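# Place bottles on ledges matching their cap colours

## Task

Put every bottle upright on the wall ledge whose label strip is the same colour as that bottle's cap, with the bottle's entire base resting on that ledge.

## Robot and tools

Robot: two seven-joint arms, left_arm and right_arm, each ending in a two-finger parallel gripper. Equal joint values give mirrored postures. A gripper pose does not fix the elbow, so a big wrist rotation may swing the arm.

Scene frame: origin on the plane z = 0, directly under the midpoint of the two arm bases, which sit 0.70 m above it. +x points forward (the way both arms face), +z up, and left_arm is on the +y side; the arm names do not follow image left and right. Reported hand positions and orientations can be off by a few cm, more at long reach.

Gripper frame: fingers point along the gripper's +z axis and close along its y axis. end_effector_position is the point between the pads when closed, just under 1 cm behind the fingertips. While closing, the tips advance about 17 mm along +z, mostly while the pads are still more than 70 mm apart.

Row layout (used by every motion tool): 16 plain numbers, always both arms: left_arm x, y, z, qw, qx, qy, qz, opening, then right_arm the same eight. x, y, z is an absolute target for end_effector_position in metres, scene frame; qw, qx, qy, qz is an absolute target orientation (w first), scene frame. Opening runs from -1 (closed) to +1 (fully open, 0.145 m); it is a command, so 0 means half open, not unchanged. Closing fully takes at least about 0.5 s.

execute_actions(actions, cameras): actions is a list of actions; each action is a list of up to 15 rows, one per 1/30 s step; if fewer rows are given the last repeats to fill 15. An action is rejected for both arms if any target lies more than 0.6 m from that gripper's current position along any gripper axis; a malformed action, or a first action failing this against the last reported state, rejects the whole call. The controller clips commanded orientation to within 32 degrees of the measured one per step and favours position when both cannot be met, so one action may fall short; finish the rest next time. To hold orientation, repeat the same quaternion each row rather than the drifted reported one. To keep an arm still and not pressing, resend its last reported full pose and desired opening every call. An empty actions list returns state plus images and the scene number. cameras: list of names, ["all"], or []; an unknown name invalidates the call.

move(target, speed, blend, opening_speed, grip_force, blocking, cameras): target is one 16-number row or a list of up to 15 rows, absolute poses as above, no 0.6 m limit. Each gripper travels in a straight line from its Hand target, rotating the short way. speed: m/s per arm path, 0.002 to 1.1, default 0.25 (rotation capped at twice that in rad/s); one value or one per target. blend: corner rounding in metres for lists, 0 (default) stops at each point. opening_speed: rate of the opening command per second on the -1..+1 scale, minimum 0.2. grip_force: newtons per finger pad, 3 to 10, one value or one per arm; persists until changed. blocking=false returns after about 0.5 s while motion continues; a new move then takes over from the current point. Total duration is capped at 10 s. Paths do not avoid obstacles or the other arm; faster moves lag, stray and hit harder, and targets set beyond contact press harder. The first target's opening is sent at the start; later targets' openings apply on arrival once everything is still. Result adds a move: line with the ending (done, off_target, moving, held, fault) and limits (paced = pose clipped, held = steps withheld). done means within 3 mm and 2 degrees; neither done nor off_target tells you about contact.

wait(seconds 0-10, cameras): let the scene run with last commands held; a running move continues. stop(cameras): brakes a running move, needing some distance. zoom_image(camera cam_high or cam_low, region [x0, y0, x1, y1] in pixels, at most 504 by 504): closer look at that camera's latest image. read_manual(section "licences"): licence texts only. finished_scene(scene): ends the current scene permanently; make no further call in that reply; the goal must remain met without the robot.

Results: per arm end_effector_position, end_effector_quat_wxyz, Hand target (where the arm is being sent), Tool commands, grip_measured (measured opening on the -1..+1 scale), Joint positions (last number = opening in metres), Joint velocities (may be omitted when all are noise), Joint torques (offset and noisy; numbers 3 and 4 wrap at ±28 N m), motor temperatures, and for execute_actions some per-step positions. Cameras: cam_high and cam_low, 896x504, with calibration given in the scene frame.

Gripping: keep commanding an opening well below grip_measured to hold; the gap sets the squeeze. Roughly 10 N per pad on objects up to about 11 cm wide. Fast closes can squeeze too hard.

Avoid: dropping bottles or releasing them while moving, knocking anything out of the work area, hard hits on fixed objects, long falls, arms touching or one gripper closing on the other's fingers, and overheating (holding loads, stretched arms, pushing at unreachable poses). MOTOR HOT appears at 85 °C; at 100 °C the arm faults and stops for 30 to 60 s or more. Loose objects may occasionally be nudged by outside forces.

Each tool is called as name([rows], argument=value, ...), one row to a line, values as JSON.

## Session

execute_actions(actions=[])

zoom_image(camera="cam_high", region=[420, 190, 700, 430])

zoom_image(camera="cam_low", region=[320, 120, 640, 400])

Scene clock: 0.00 s.
left_arm: end_effector_position=(+0.2239, +0.1828, +0.6144) grip_measured=+1.00 end_effector_quat_wxyz=(-0.319, +0.395, -0.515, +0.691) | right_arm: end_effector_position=(+0.4009, -0.1655, +0.3728) grip_measured=+1.00 end_effector_quat_wxyz=(+0.260, +0.265, +0.837, +0.401)
Joint positions: left_arm=[-1.106 0.942 0.535 2.339 -0.48 -0.199 -0.367 0.145] | right_arm=[0.583 0.619 -0.841 0.925 -1.182 -0.496 -0.047 0.145]
Joint velocities: within noise
Joint torques (N m): no reading
Motor temperatures (°C): left_arm=[20 21 22 20 21 23 21] | right_arm=[20 23 21 19 20 19 21]
Hand target: left_arm +0.2239, +0.1828, +0.6144; -0.319, +0.395, -0.515, +0.691 | right_arm +0.4009, -0.1655, +0.3728; +0.260, +0.265, +0.837, +0.401
Tool commands: left_gripper/opening=+1.0 right_gripper/opening=+1.0

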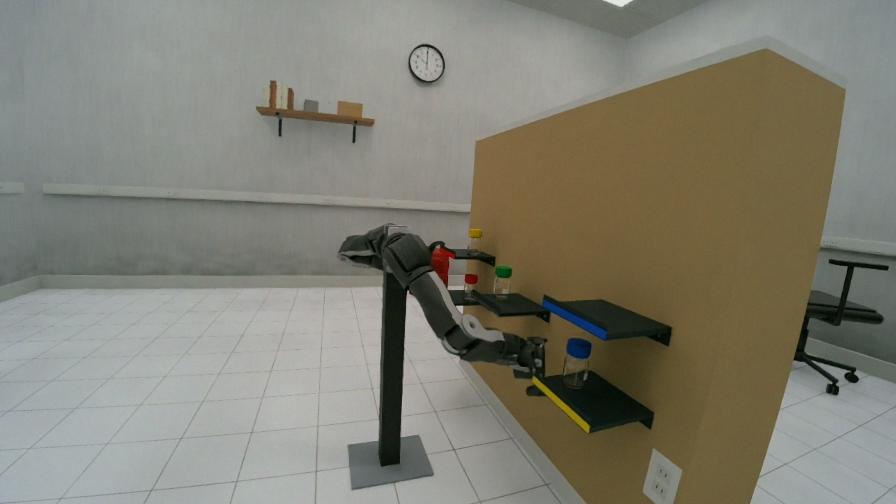

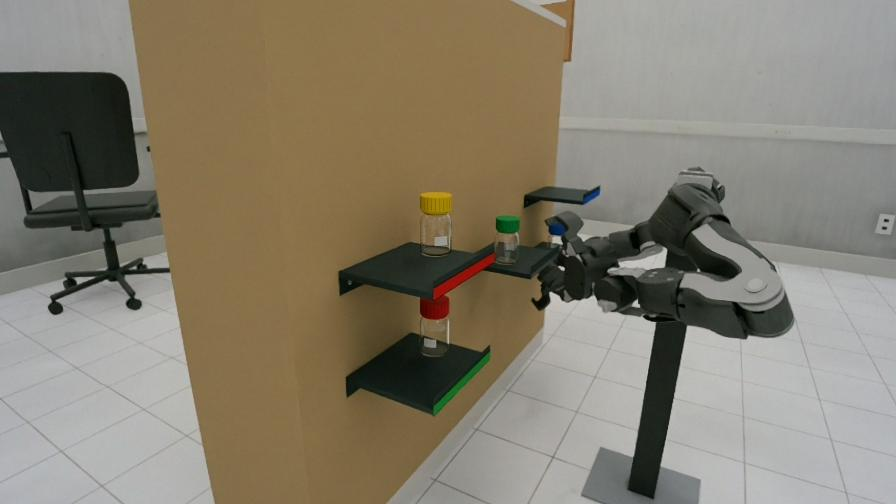

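Scaled by 1.800 from the camera's 896x504 image, which has a finer 1280x720 frame.

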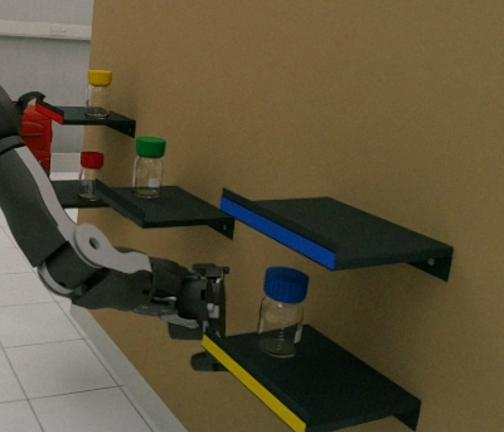

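Scaled by 1.575 from the camera's 896x504 image, which has a finer 1280x720 frame.

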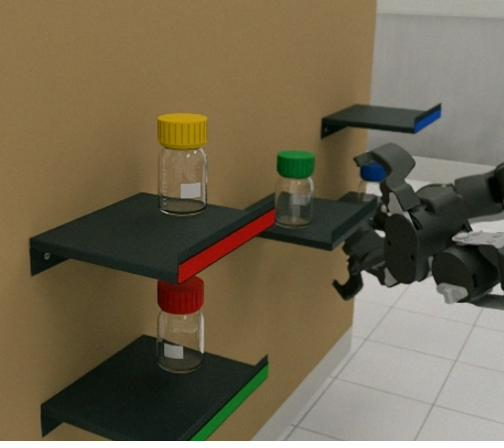

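move([
  [0.24,0.25,0.50,0,0.7071,0,0.7071,0.5,0.28,-0.21,0.38,0.26,0.265,0.837,0.401,0.5],
  [0.262,0.215,0.52,0,0.7071,0,0.7071,0.5,0.25,-0.31,0.43,0,0.7071,0,0.7071,0.5],
  [0.335,0.205,0.585,0,0.7071,0,0.7071,0.5,0.25,-0.355,0.485,0,0.7071,0,0.7071,0.5],
], speed=[0.35,0.35,0.2], blend=[0.02,0.02,0], opening_speed=1.5, cameras=["all"])

zoom_image(camera="cam_low", region=[400, 170, 640, 350])

zoom_image(camera="cam_high", region=[430, 210, 670, 430])

Scene clock: 130.57 s.
left_arm: end_effector_position=(+0.3347, +0.2040, +0.5882) grip_measured=+0.50 end_effector_quat_wxyz=(+0.001, +0.703, -0.003, +0.711) | right_arm: end_effector_position=(+0.2503, -0.3559, +0.4852) grip_measured=+0.50 end_effector_quat_wxyz=(+0.002, +0.707, -0.001, +0.707)
Joint positions: left_arm=[-0.081 0.786 -0.173 2.136 0.762 0.201 -0.507 0.112] | right_arm=[-0.842 1.152 0.059 1.593 1.153 -0.779 -0.001 0.112]
Joint torques (N m): left_arm=[3.78 2.78 1.47 3.1 -0.06 -0.47 -0.05] | right_arm=[0.67 4.84 3 1.69 0.2 -0.47 0.16]
Hand target: left_arm +0.3350, +0.2050, +0.5850; +0.000, +0.707, +0.000, +0.707 | right_arm +0.2500, -0.3550, +0.4851; +0.000, +0.707, +0.000, +0.707
Off the commanded pose: left_arm 0.003 m, 1 deg | right_arm 0.001 m, 0 deg.
move: done

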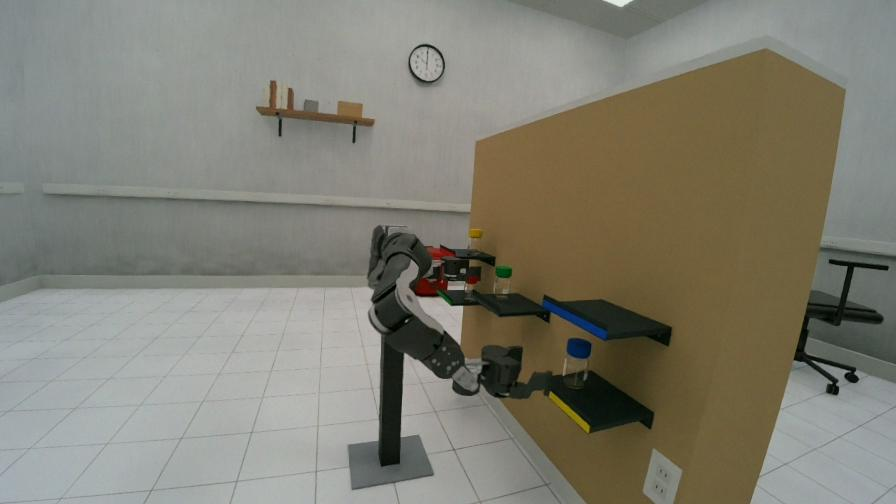

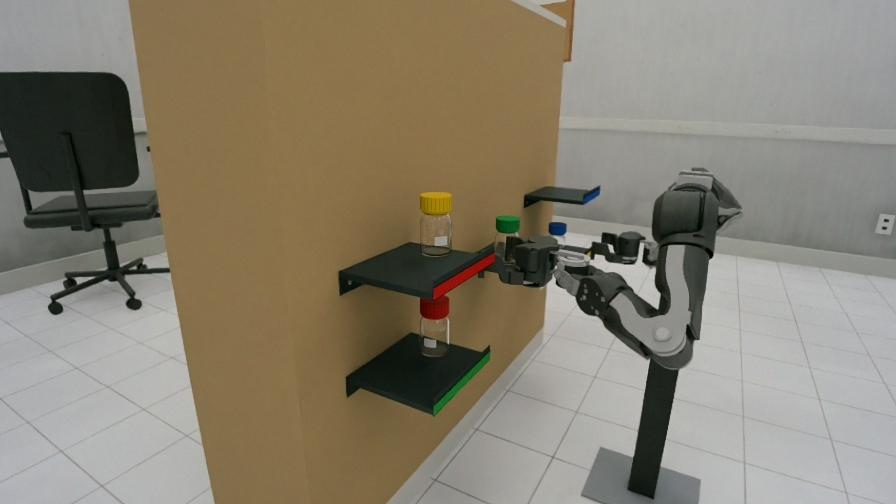

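Scaled by 2.100 from the camera's 896x504 image, which has a finer 1280x720 frame.

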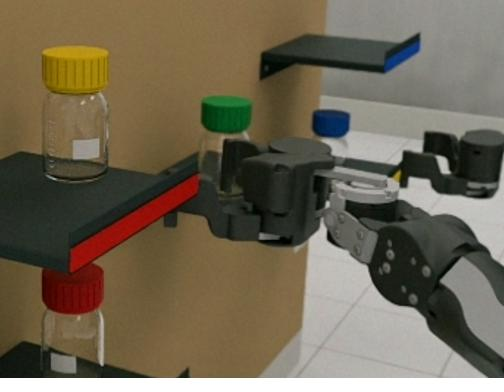

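Scaled by 2.100 from the camera's 896x504 image, which has a finer 1280x720 frame.

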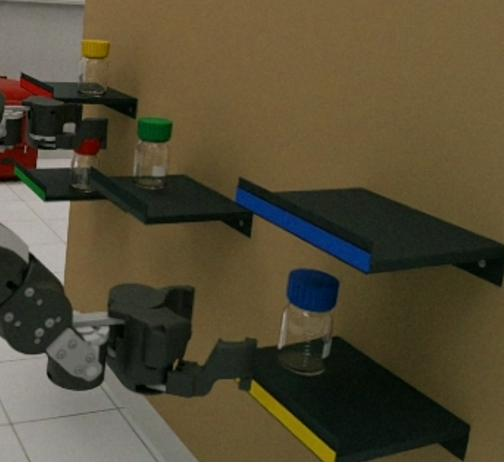

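move([
  [0.322,0.042,0.583,0,0.7071,0,0.7071,0.5,0.31,-0.358,0.486,0,0.7071,0,0.7071,0.5],
  [0.365,0.040,0.581,0,0.7071,0,0.7071,0.5,0.371,-0.358,0.485,0,0.7071,0,0.7071,0.5],
], speed=[0.2,0.12], blend=[0.008,0], cameras=["all"])

zoom_image(camera="cam_low", region=[470, 180, 630, 300])

zoom_image(camera="cam_high", region=[450, 240, 650, 420])

Scene clock: 160.63 s.
left_arm: end_effector_position=(+0.3647, +0.0411, +0.5828) grip_measured=+0.50 end_effector_quat_wxyz=(-0.002, +0.705, +0.002, +0.709) | right_arm: end_effector_position=(+0.3717, -0.3595, +0.4884) grip_measured=+0.50 end_effector_quat_wxyz=(+0.002, +0.703, -0.003, +0.711)
Joint positions: left_arm=[0.346 0.164 -0.751 1.876 0.384 0.425 -0.866 0.112] | right_arm=[0.106 0.985 -0.405 1.2 1.084 -0.437 0.104 0.112]
Joint torques (N m): left_arm=[6.08 -1.36 0.55 3.81 -0.19 -0.52 0.21] | right_arm=[3.65 6.95 2.5 1.68 0.1 -0.31 0.16]
Hand target: left_arm +0.3650, +0.0401, +0.5810; +0.000, +0.707, +0.000, +0.707 | right_arm +0.3710, -0.3580, +0.4850; +0.000, +0.707, +0.000, +0.707
Off the commanded pose: left_arm 0.002 m, 0 deg | right_arm 0.004 m, 1 deg.
move: off_target (right_arm)

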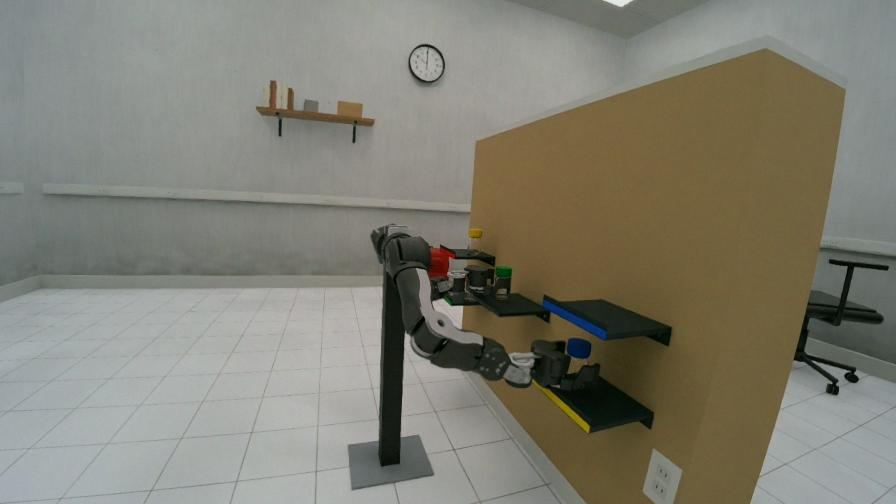

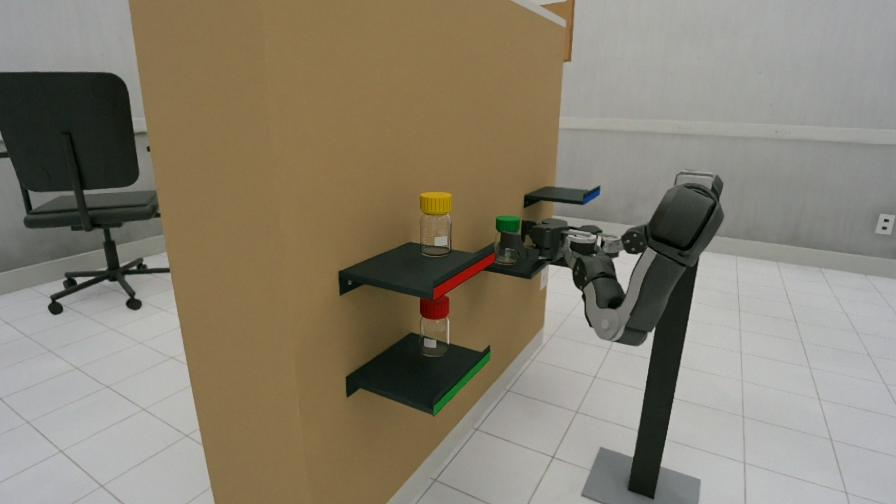

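Scaled by 3.150 from the camera's 896x504 image, which has a finer 1280x720 frame.

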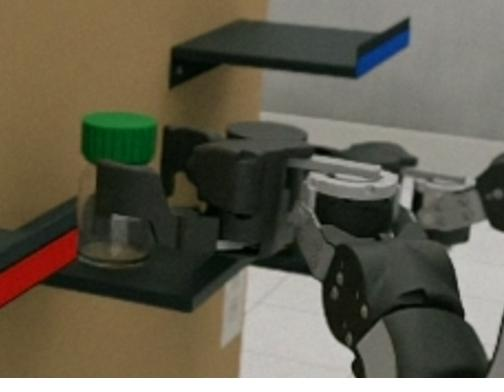

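Scaled by 2.520 from the camera's 896x504 image, which has a finer 1280x720 frame.

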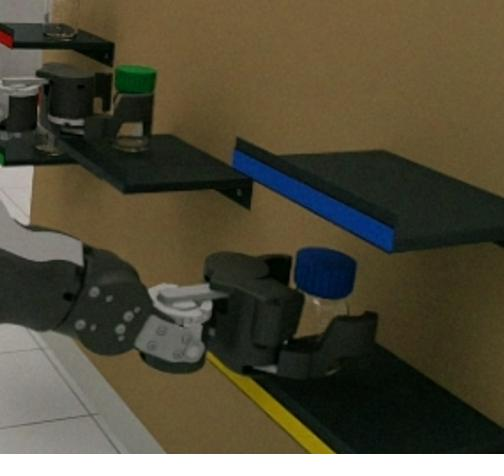

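move([
  [0.366,0.041,0.581,0,0.7071,0,0.7071,-0.5,0.372,-0.358,0.484,0,0.7071,0,0.7071,-0.5],
  [0.366,0.041,0.607,0,0.7071,0,0.7071,-0.5,0.372,-0.358,0.505,0,0.7071,0,0.7071,-0.5],
  [0.368,0.205,0.607,0,0.7071,0,0.7071,-0.5,0.370,-0.19,0.507,0,0.7071,0,0.7071,-0.5],
  [0.36,0.212,0.518,0,0.7071,0,0.7071,-0.5,0.365,-0.19,0.60,0,0.7071,0,0.7071,-0.5],
], speed=[0.1,0.1,0.18,0.18], blend=[0,0.005,0.025,0], opening_speed=1.5, cameras=["all"])

Scene clock: 211.60 s.
left_arm: end_effector_position=(+0.3594, +0.2131, +0.5153) grip_measured=-0.28 end_effector_quat_wxyz=(-0.002, +0.712, +0.001, +0.702) | right_arm: end_effector_position=(+0.3648, -0.1890, +0.5987) grip_measured=-0.24 end_effector_quat_wxyz=(-0.002, +0.709, +0.002, +0.705)
Joint positions: left_arm=[-0.033 0.665 -0.29 1.795 0.624 -0.014 -0.369 0.055] | right_arm=[0.246 0.865 -0.46 2.049 0.905 0.198 -0.66 0.058]
Joint torques (N m): left_arm=[5.45 3.18 1.73 4.72 -0.17 -0.97 0.22] | right_arm=[4.13 3.13 3.64 2.74 -0.36 -0.43 -0.13]
Hand target: left_arm +0.3599, +0.2119, +0.5180; +0.000, +0.707, +0.000, +0.707 | right_arm +0.3650, -0.1900, +0.5999; +0.000, +0.707, +0.000, +0.707
Off the commanded pose: left_arm 0.003 m, 1 deg | right_arm 0.002 m, 0 deg.
move: done

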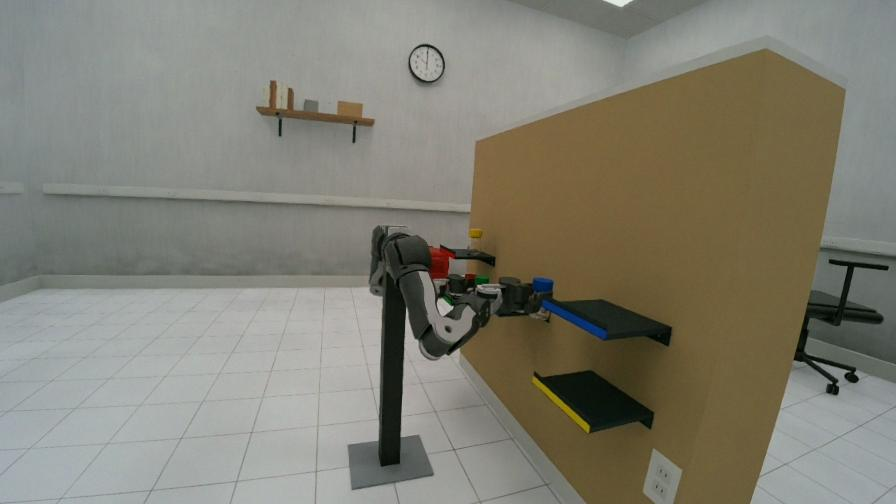

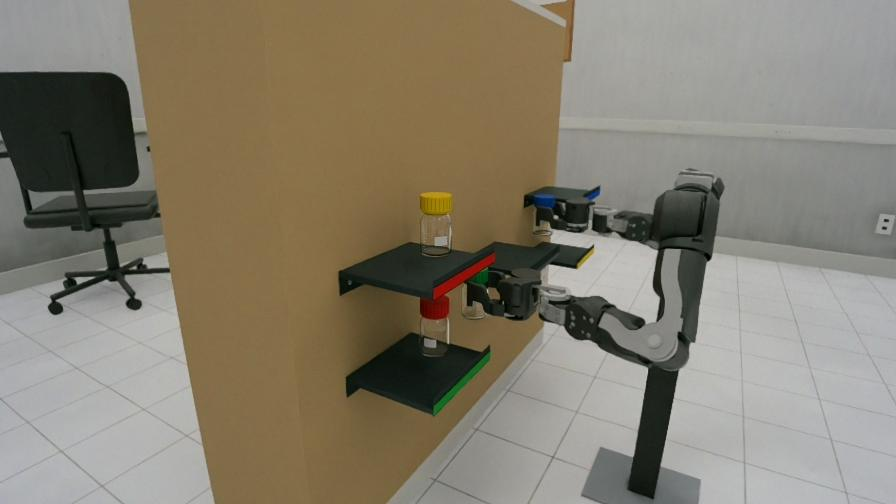

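move([
  [0.25,0.235,0.518,0,0.7071,0,0.7071,-0.5,0.365,-0.19,0.704,0,0.7071,0,0.7071,-0.5],
  [0.243,0.44,0.518,0,0.7071,0,0.7071,-0.5,0.367,-0.37,0.704,0,0.7071,0,0.7071,-0.5],
  [0.38,0.448,0.516,0,0.7071,0,0.7071,-0.5,0.367,-0.37,0.69,0,0.7071,0,0.7071,-0.5],
  [0.38,0.448,0.488,0,0.7071,0,0.7071,-0.5,0.367,-0.37,0.685,0,0.7071,0,0.7071,-0.5],
], speed=[0.18,0.18,0.18,0.08], blend=[0.02,0.02,0.004,0], cameras=["all"])

zoom_image(camera="cam_low", region=[340, 270, 500, 420])

zoom_image(camera="cam_high", region=[500, 220, 680, 400])

Scene clock: 231.27 s.
left_arm: end_effector_position=(+0.3807, +0.4510, +0.4953) grip_measured=-0.28 end_effector_quat_wxyz=(-0.005, +0.698, +0.003, +0.716) | right_arm: end_effector_position=(+0.3675, -0.3691, +0.6802) grip_measured=-0.24 end_effector_quat_wxyz=(+0.000, +0.714, +0.000, +0.700)
Joint positions: left_arm=[0.451 0.885 -0.27 0.535 1.028 -0.401 0.669 0.055] | right_arm=[-0.003 1.19 0.324 1.641 1.191 0.343 0.056 0.058]
Joint torques (N m): left_arm=[5.6 6.66 0.16 1.91 0.14 -0.16 0.26] | right_arm=[3.92 7.24 6.08 1.59 0.1 -0.75 0.17]
Hand target: left_arm +0.3799, +0.4480, +0.4880; +0.000, +0.707, +0.000, +0.707 | right_arm +0.3670, -0.3699, +0.6850; +0.000, +0.707, +0.000, +0.707
Off the commanded pose: left_arm 0.008 m, 2 deg | right_arm 0.005 m, 1 deg.
move: off_target (left_arm, right_arm)

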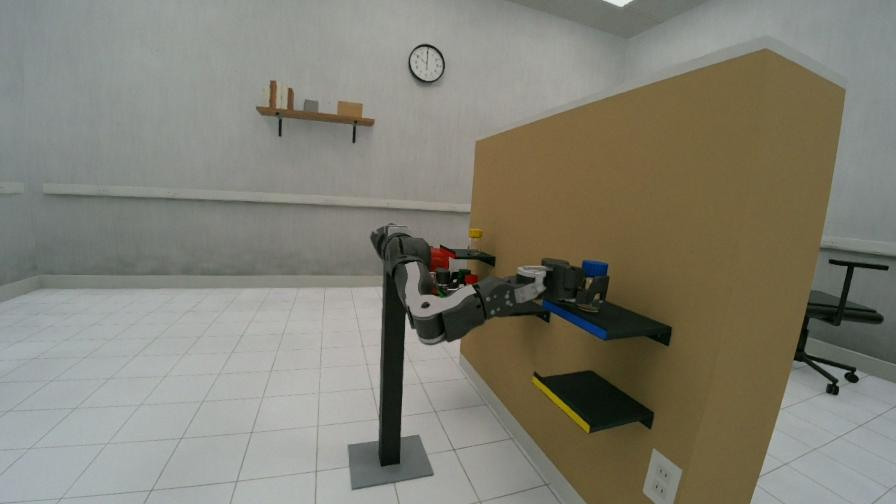

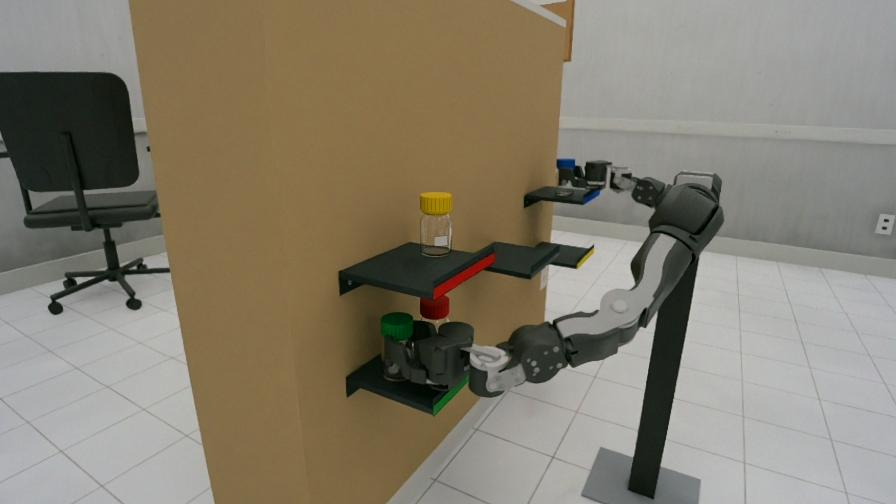

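Scaled by 3.150 from the camera's 896x504 image, which has a finer 1280x720 frame.

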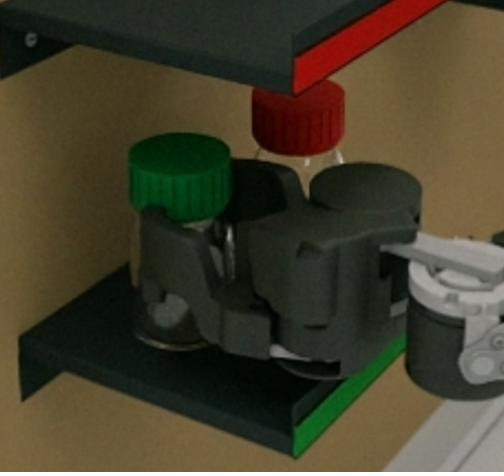

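Scaled by 2.800 from the camera's 896x504 image, which has a finer 1280x720 frame.

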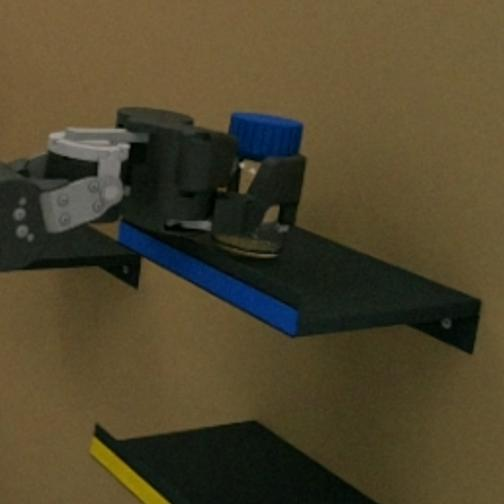

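move([
  [0.38,0.449,0.488,0,0.7071,0,0.7071,-0.5,0.367,-0.37,0.677,0,0.7071,0,0.7071,-0.5],
  [0.38,0.449,0.488,0,0.7071,0,0.7071,-0.5,0.367,-0.37,0.673,0,0.7071,0,0.7071,-0.5],
], speed=[0.04,0.03], blend=[0,0], cameras=["all"])

zoom_image(camera="cam_high", region=[500, 220, 680, 400])

zoom_image(camera="cam_low", region=[350, 300, 450, 400])

Scene clock: 258.73 s.
left_arm: end_effector_position=(+0.3812, +0.4505, +0.4953) grip_measured=-0.28 end_effector_quat_wxyz=(-0.002, +0.698, +0.002, +0.717) | right_arm: end_effector_position=(+0.3669, -0.3694, +0.6784) grip_measured=-0.24 end_effector_quat_wxyz=(+0.001, +0.700, +0.001, +0.714)
Joint positions: left_arm=[0.467 0.896 -0.33 0.523 1.077 -0.415 0.674 0.055] | right_arm=[-0.035 1.181 0.325 1.639 1.182 0.272 0.062 0.058]
Joint torques (N m): left_arm=[5.45 6.98 0.14 1.69 0.13 -0.14 0.13] | right_arm=[2.25 7.37 3.7 1.14 0.2 -0.14 0.03]
Hand target: left_arm +0.3799, +0.4490, +0.4880; +0.000, +0.707, +0.000, +0.707 | right_arm +0.3670, -0.3700, +0.6729; +0.000, +0.707, +0.000, +0.707
Off the commanded pose: left_arm 0.008 m, 2 deg | right_arm 0.005 m, 1 deg.
move: off_target (left_arm, right_arm)

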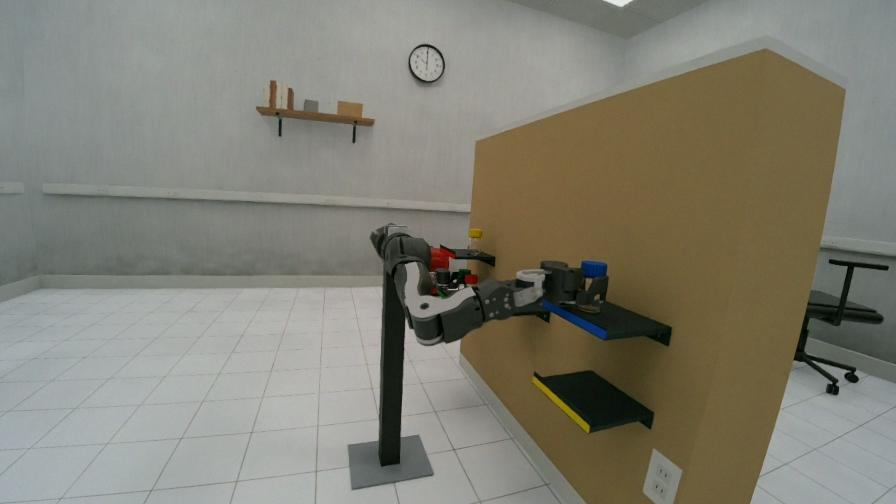

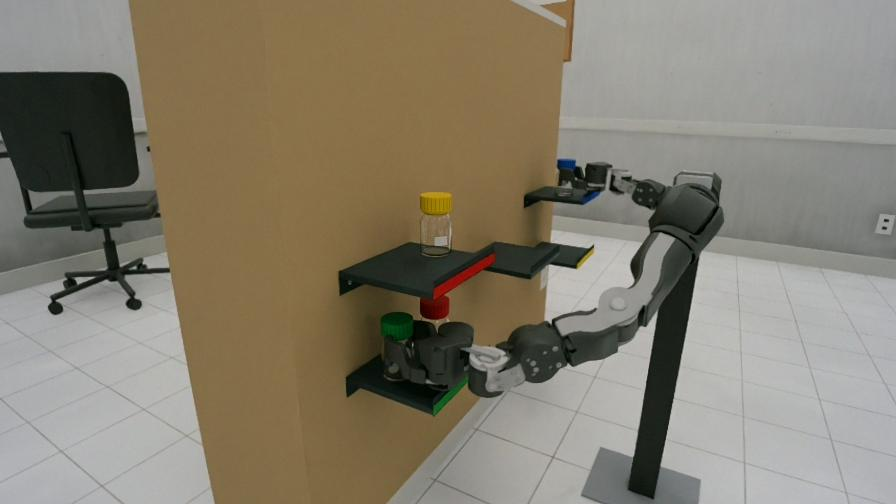

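Scaled by 2.800 from the camera's 896x504 image, which has a finer 1280x720 frame.

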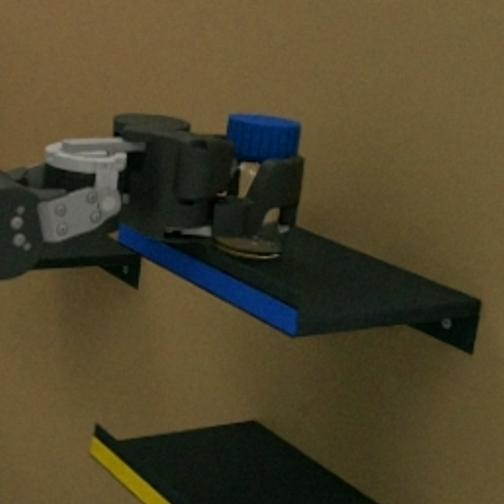

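Scaled by 5.040 from the camera's 896x504 image, which has a finer 1280x720 frame.

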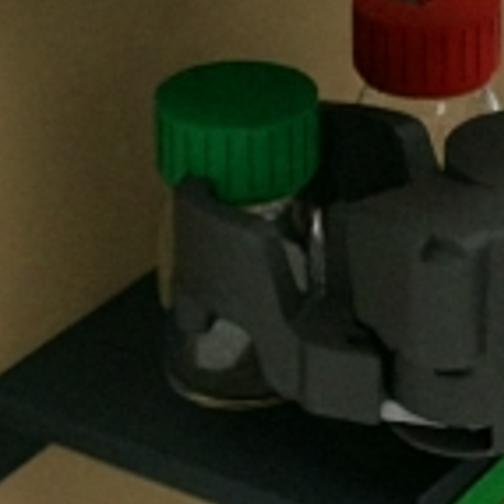

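move([
  [0.38,0.449,0.491,0,0.7071,0,0.7071,0.02,0.367,-0.37,0.676,0,0.7071,0,0.7071,0.15],
  [0.312,0.448,0.495,0,0.7071,0,0.7071,0.02,0.318,-0.37,0.683,0,0.7071,0,0.7071,0.15],
  [0.318,0.215,0.50,0,0.7071,0,0.7071,0.02,0.33,-0.20,0.685,0,0.7071,0,0.7071,0.15],
  [0.335,0.20,0.60,0,0.7071,0,0.7071,0.02,0.335,-0.20,0.60,0,0.7071,0,0.7071,0.15],
], speed=[0.05,0.15,0.2,0.2], blend=[0,0.01,0.03,0], opening_speed=1.5, cameras=["all"])

zoom_image(camera="cam_low", region=[340, 270, 500, 420])

zoom_image(camera="cam_high", region=[440, 210, 680, 420])

Scene clock: 282.47 s.
left_arm: end_effector_position=(+0.3349, +0.1990, +0.6027) grip_measured=+0.02 end_effector_quat_wxyz=(+0.002, +0.704, -0.002, +0.711) | right_arm: end_effector_position=(+0.3350, -0.2013, +0.5995) grip_measured=+0.15 end_effector_quat_wxyz=(+0.003, +0.708, -0.002, +0.706)
Joint positions: left_arm=[0.003 0.891 -0.259 2.179 0.869 0.192 -0.622 0.077] | right_arm=[0.007 0.907 -0.274 2.176 0.885 0.186 -0.644 0.087]
Joint torques (N m): left_arm=[3.71 3.44 1.87 3.12 -0.11 -0.43 -0.05] | right_arm=[3.31 3.73 2.67 2.88 -0.32 -0.48 0.18]
Hand target: left_arm +0.3350, +0.2000, +0.6001; +0.000, +0.707, +0.000, +0.707 | right_arm +0.3350, -0.2000, +0.5999; +0.000, +0.707, +0.000, +0.707
Off the commanded pose: left_arm 0.003 m, 1 deg | right_arm 0.001 m, 0 deg.
move: done

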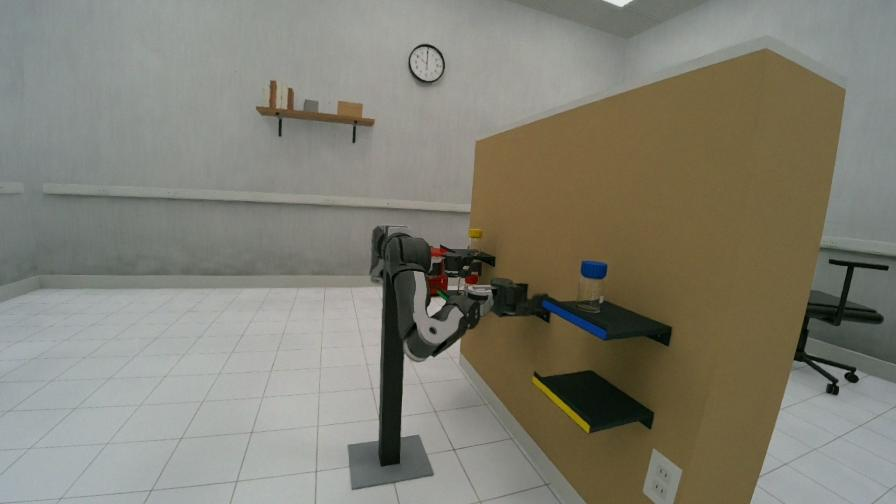

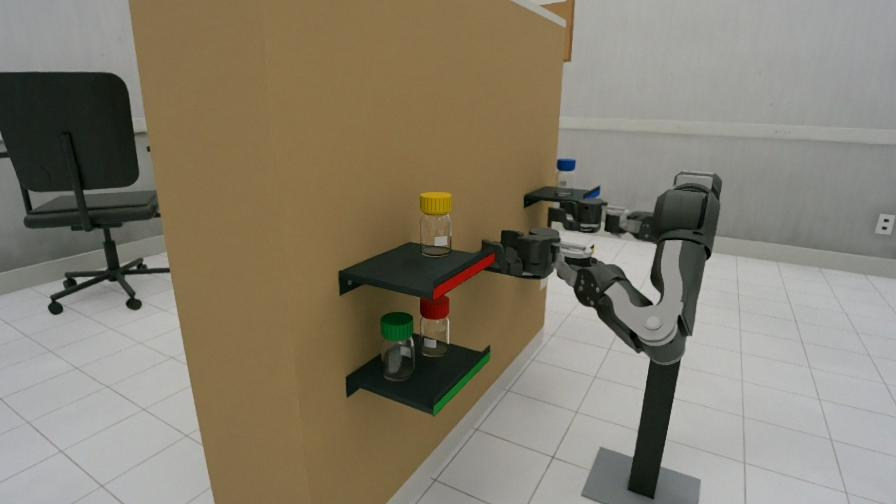

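Scaled by 3.150 from the camera's 896x504 image, which has a finer 1280x720 frame.

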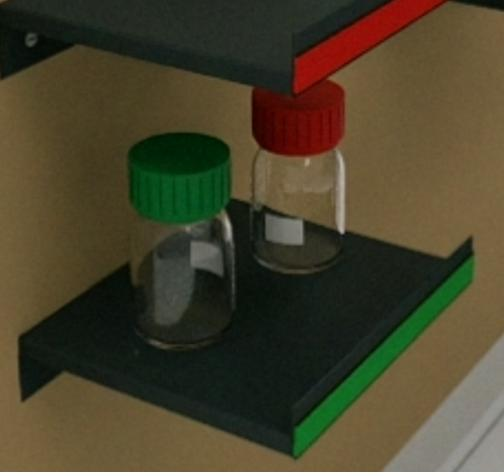

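Scaled by 2.100 from the camera's 896x504 image, which has a finer 1280x720 frame.

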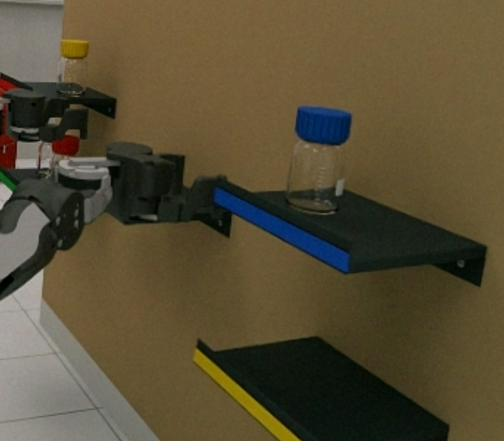

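move([
  [0.335,0.20,0.685,0,0.7071,0,0.7071,0.5,0.335,-0.20,0.60,0,0.7071,0,0.7071,0.5],
  [0.325,0.335,0.684,0,0.7071,0,0.7071,0.5,0.335,-0.20,0.60,0,0.7071,0,0.7071,0.5],
  [0.386,0.336,0.680,0,0.7071,0,0.7071,0.5,0.335,-0.20,0.60,0,0.7071,0,0.7071,0.5],
], speed=[0.2,0.2,0.15], blend=[0.02,0.005,0], opening_speed=1.5, cameras=["all"])

zoom_image(camera="cam_low", region=[390, 170, 510, 280])

zoom_image(camera="cam_high", region=[430, 210, 530, 310])

Scene clock: 299.30 s.
left_arm: end_effector_position=(+0.3855, +0.3357, +0.6819) grip_measured=+0.50 end_effector_quat_wxyz=(+0.000, +0.706, -0.002, +0.708) | right_arm: end_effector_position=(+0.3350, -0.2013, +0.5996) grip_measured=+0.50 end_effector_quat_wxyz=(+0.003, +0.708, -0.001, +0.706)
Joint positions: left_arm=[0.21 1.205 0.039 1.699 1.232 0.289 -0.108 0.112] | right_arm=[0.007 0.907 -0.274 2.176 0.884 0.185 -0.644 0.112]
Joint torques (N m): left_arm=[5.95 6 2.39 1.43 0.04 -0.69 0.04] | right_arm=[3.31 3.57 2.65 2.84 -0.29 -0.45 0.17]
Hand target: left_arm +0.3860, +0.3360, +0.6800; +0.000, +0.707, +0.000, +0.707 | right_arm +0.3350, -0.2000, +0.6000; +0.000, +0.707, +0.000, +0.707
Off the commanded pose: left_arm 0.002 m, 0 deg | right_arm 0.001 m, 0 deg.
move: done; blend cut to 0 m at target 1

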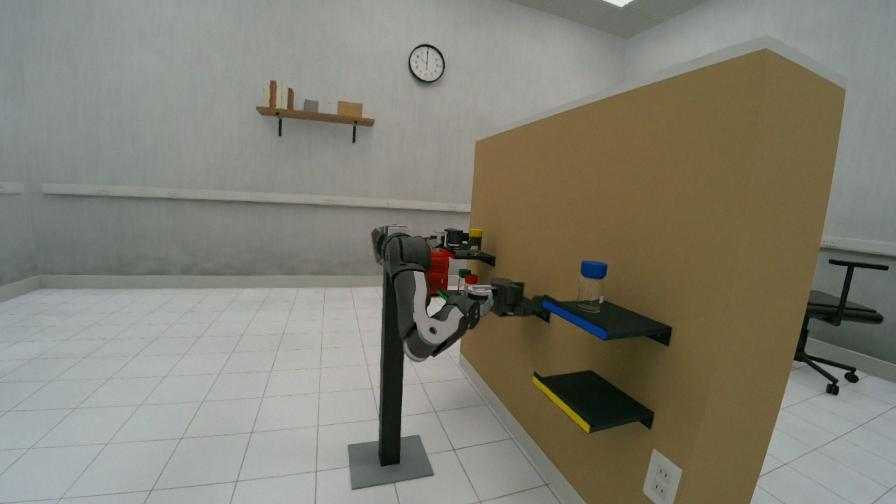

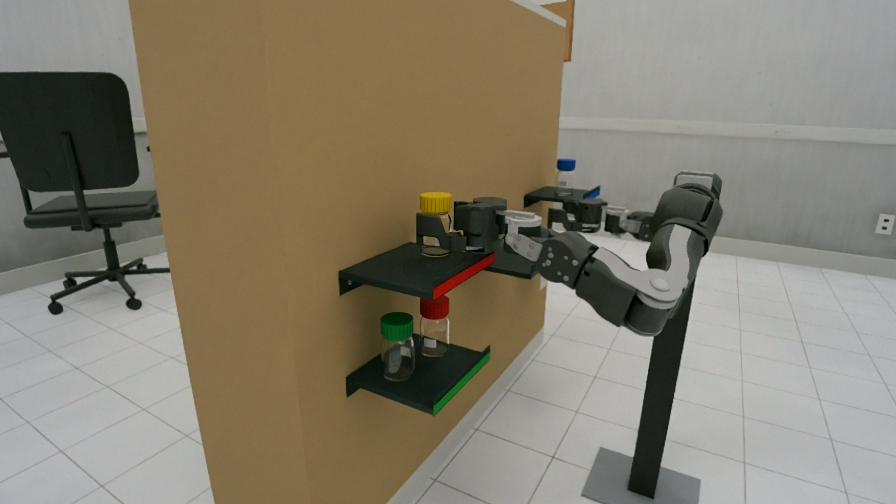

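Scaled by 4.200 from the camera's 896x504 image, which has a finer 1280x720 frame.

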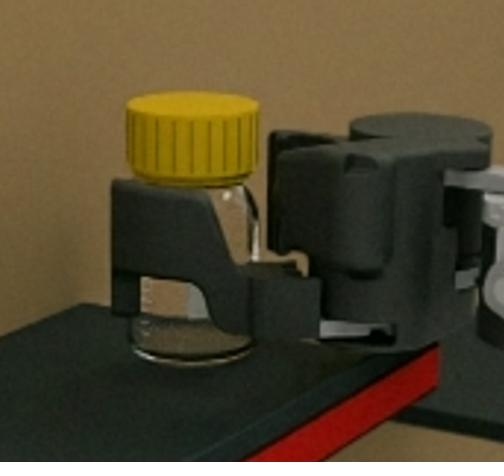

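Scaled by 5.040 from the camera's 896x504 image, which has a finer 1280x720 frame.

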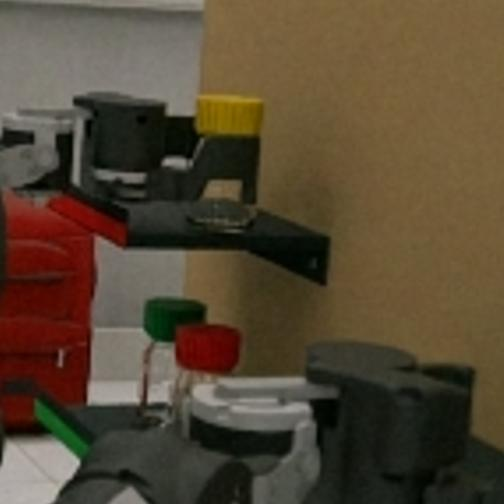

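move([
  [0.386,0.336,0.680,0,0.7071,0,0.7071,-0.5,0.335,-0.20,0.60,0,0.7071,0,0.7071,0.5],
  [0.386,0.336,0.706,0,0.7071,0,0.7071,-0.5,0.335,-0.20,0.60,0,0.7071,0,0.7071,0.5],
  [0.38,0.205,0.704,0,0.7071,0,0.7071,-0.5,0.335,-0.20,0.60,0,0.7071,0,0.7071,0.5],
  [0.37,0.20,0.61,0,0.7071,0,0.7071,-0.5,0.335,-0.20,0.60,0,0.7071,0,0.7071,0.5],
  [0.368,0.02,0.606,0,0.7071,0,0.7071,-0.5,0.335,-0.20,0.60,0,0.7071,0,0.7071,0.5],
  [0.368,0.02,0.584,0,0.7071,0,0.7071,-0.5,0.335,-0.20,0.60,0,0.7071,0,0.7071,0.5],
], speed=[0.1,0.1,0.18,0.18,0.18,0.06], blend=[0,0.005,0.025,0.025,0.004,0], opening_speed=1.5, cameras=["all"])

zoom_image(camera="cam_low", region=[470, 180, 630, 300])

zoom_image(camera="cam_high", region=[440, 220, 560, 330])

Scene clock: 328.73 s.
left_arm: end_effector_position=(+0.3678, +0.0203, +0.5832) grip_measured=-0.24 end_effector_quat_wxyz=(+0.000, +0.710, +0.001, +0.704) | right_arm: end_effector_position=(+0.3350, -0.2013, +0.5996) grip_measured=+0.50 end_effector_quat_wxyz=(+0.003, +0.708, -0.001, +0.706)
Joint positions: left_arm=[0.487 0.178 -0.912 1.814 0.532 0.379 -1.035 0.058] | right_arm=[0.007 0.907 -0.274 2.176 0.884 0.185 -0.644 0.112]
Joint torques (N m): left_arm=[7.16 -1.31 0.8 4.07 -0.5 -0.59 0.15] | right_arm=[3.36 3.57 2.69 3.02 -0.3 -0.46 0.17]
Hand target: left_arm +0.3680, +0.0201, +0.5840; +0.000, +0.707, +0.000, +0.707 | right_arm +0.3350, -0.2000, +0.6000; +0.000, +0.707, +0.000, +0.707
Off the commanded pose: left_arm 0.001 m, 0 deg | right_arm 0.001 m, 0 deg.
move: done

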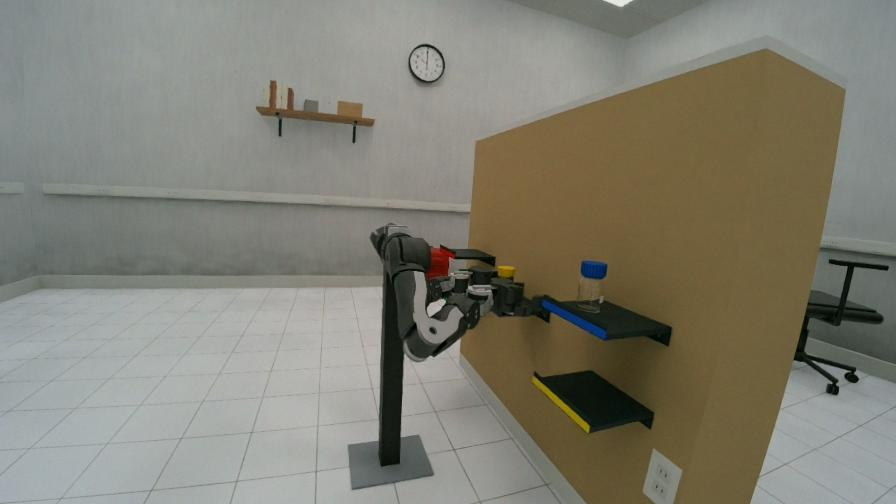

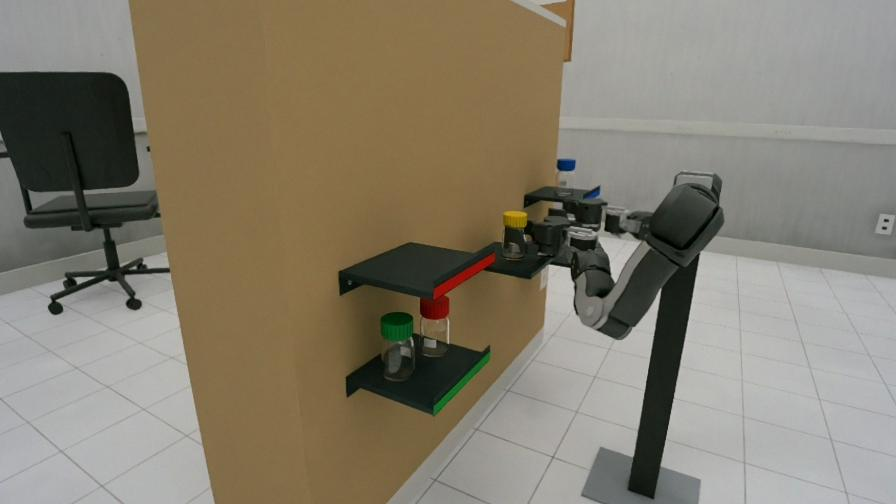

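Scaled by 3.150 from the camera's 896x504 image, which has a finer 1280x720 frame.

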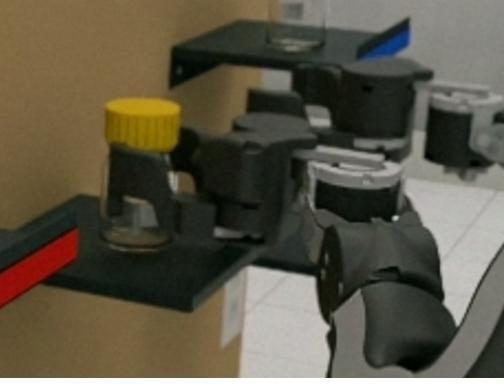

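Scaled by 4.200 from the camera's 896x504 image, which has a finer 1280x720 frame.

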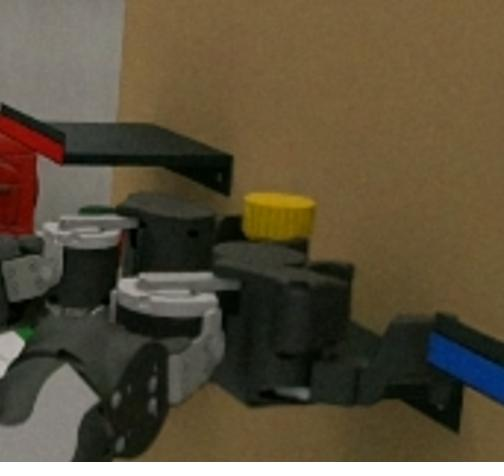

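move([
  [0.368,0.02,0.573,0,0.7071,0,0.7071,-0.5,0.335,-0.20,0.60,0,0.7071,0,0.7071,0.5],
  [0.368,0.02,0.578,0,0.7071,0,0.7071,0.1,0.335,-0.20,0.60,0,0.7071,0,0.7071,0.5],
  [0.318,0.022,0.584,0,0.7071,0,0.7071,0.1,0.335,-0.20,0.60,0,0.7071,0,0.7071,0.5],
  [0.33,0.20,0.585,0,0.7071,0,0.7071,0.1,0.33,-0.18,0.59,0,0.7071,0,0.7071,0.5],
  [0.32,0.21,0.495,0,0.7071,0,0.7071,0.1,0.322,0.008,0.584,0,0.7071,0,0.7071,0.5],
  [0.315,0.346,0.484,0,0.7071,0,0.7071,0.1,0.368,0.010,0.583,0,0.7071,0,0.7071,0.5],
], speed=[0.05,0.05,0.13,0.2,0.2,0.15], blend=[0,0,0.008,0.03,0.008,0], opening_speed=1.5, cameras=["all"])

zoom_image(camera="cam_low", region=[400, 200, 600, 400])

zoom_image(camera="cam_high", region=[440, 220, 560, 330])

Scene clock: 358.93 s.
left_arm: end_effector_position=(+0.3151, +0.3472, +0.4842) grip_measured=+0.10 end_effector_quat_wxyz=(-0.003, +0.707, +0.001, +0.707) | right_arm: end_effector_position=(+0.3675, +0.0093, +0.5831) grip_measured=+0.50 end_effector_quat_wxyz=(+0.003, +0.707, +0.000, +0.707)
Joint positions: left_arm=[-0.24 1.178 -0.398 1.463 1.17 -0.648 -0.067 0.083] | right_arm=[0.469 0.03 -0.913 1.716 0.414 0.396 -1.022 0.112]
Joint torques (N m): left_arm=[3.42 6.74 2.48 2.24 0.15 -0.7 0.22] | right_arm=[5.13 -2.78 1.73 3.21 -0.3 -0.36 0.14]
Hand target: left_arm +0.3150, +0.3461, +0.4840; +0.000, +0.707, +0.000, +0.707 | right_arm +0.3680, +0.0099, +0.5831; +0.000, +0.707, +0.000, +0.707
Off the commanded pose: left_arm 0.001 m, 0 deg | right_arm 0.001 m, 0 deg.
move: done

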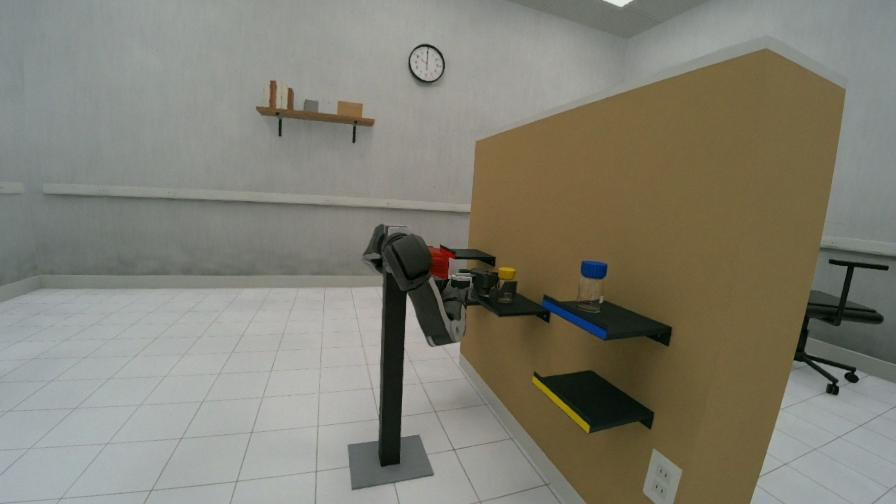

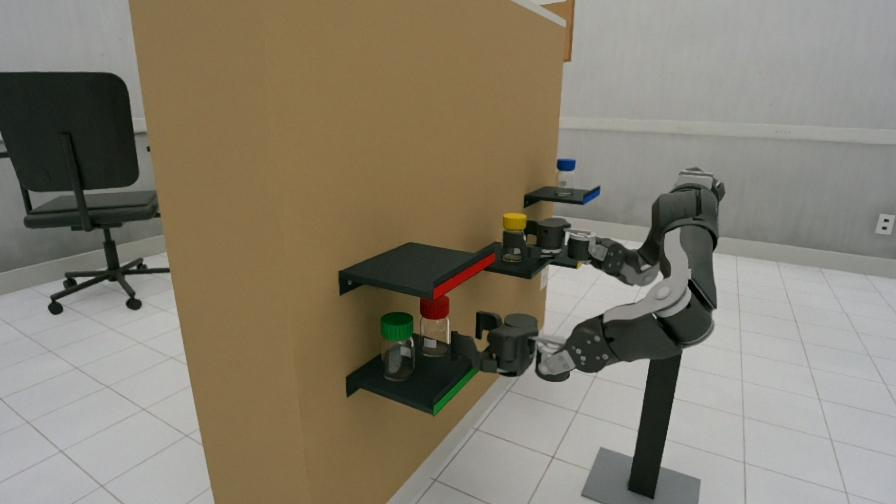

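Scaled by 2.520 from the camera's 896x504 image, which has a finer 1280x720 frame.

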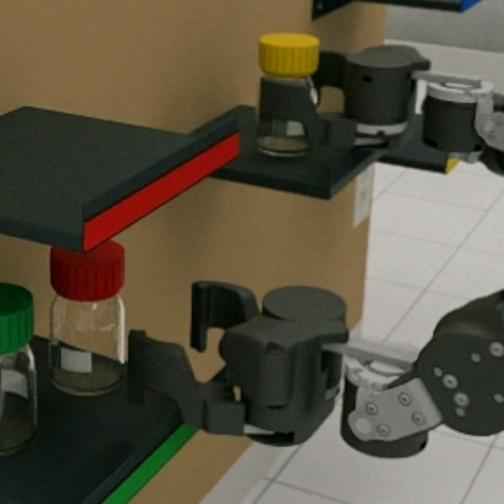

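Scaled by 4.200 from the camera's 896x504 image, which has a finer 1280x720 frame.

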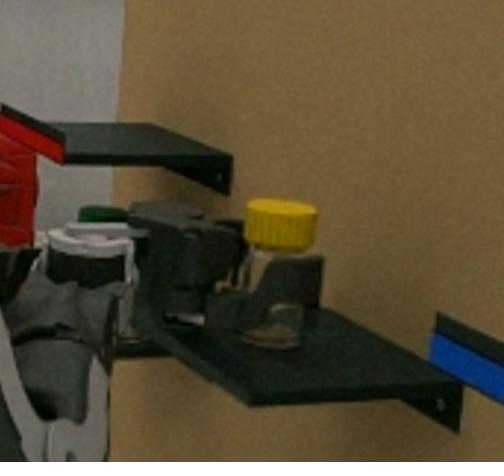

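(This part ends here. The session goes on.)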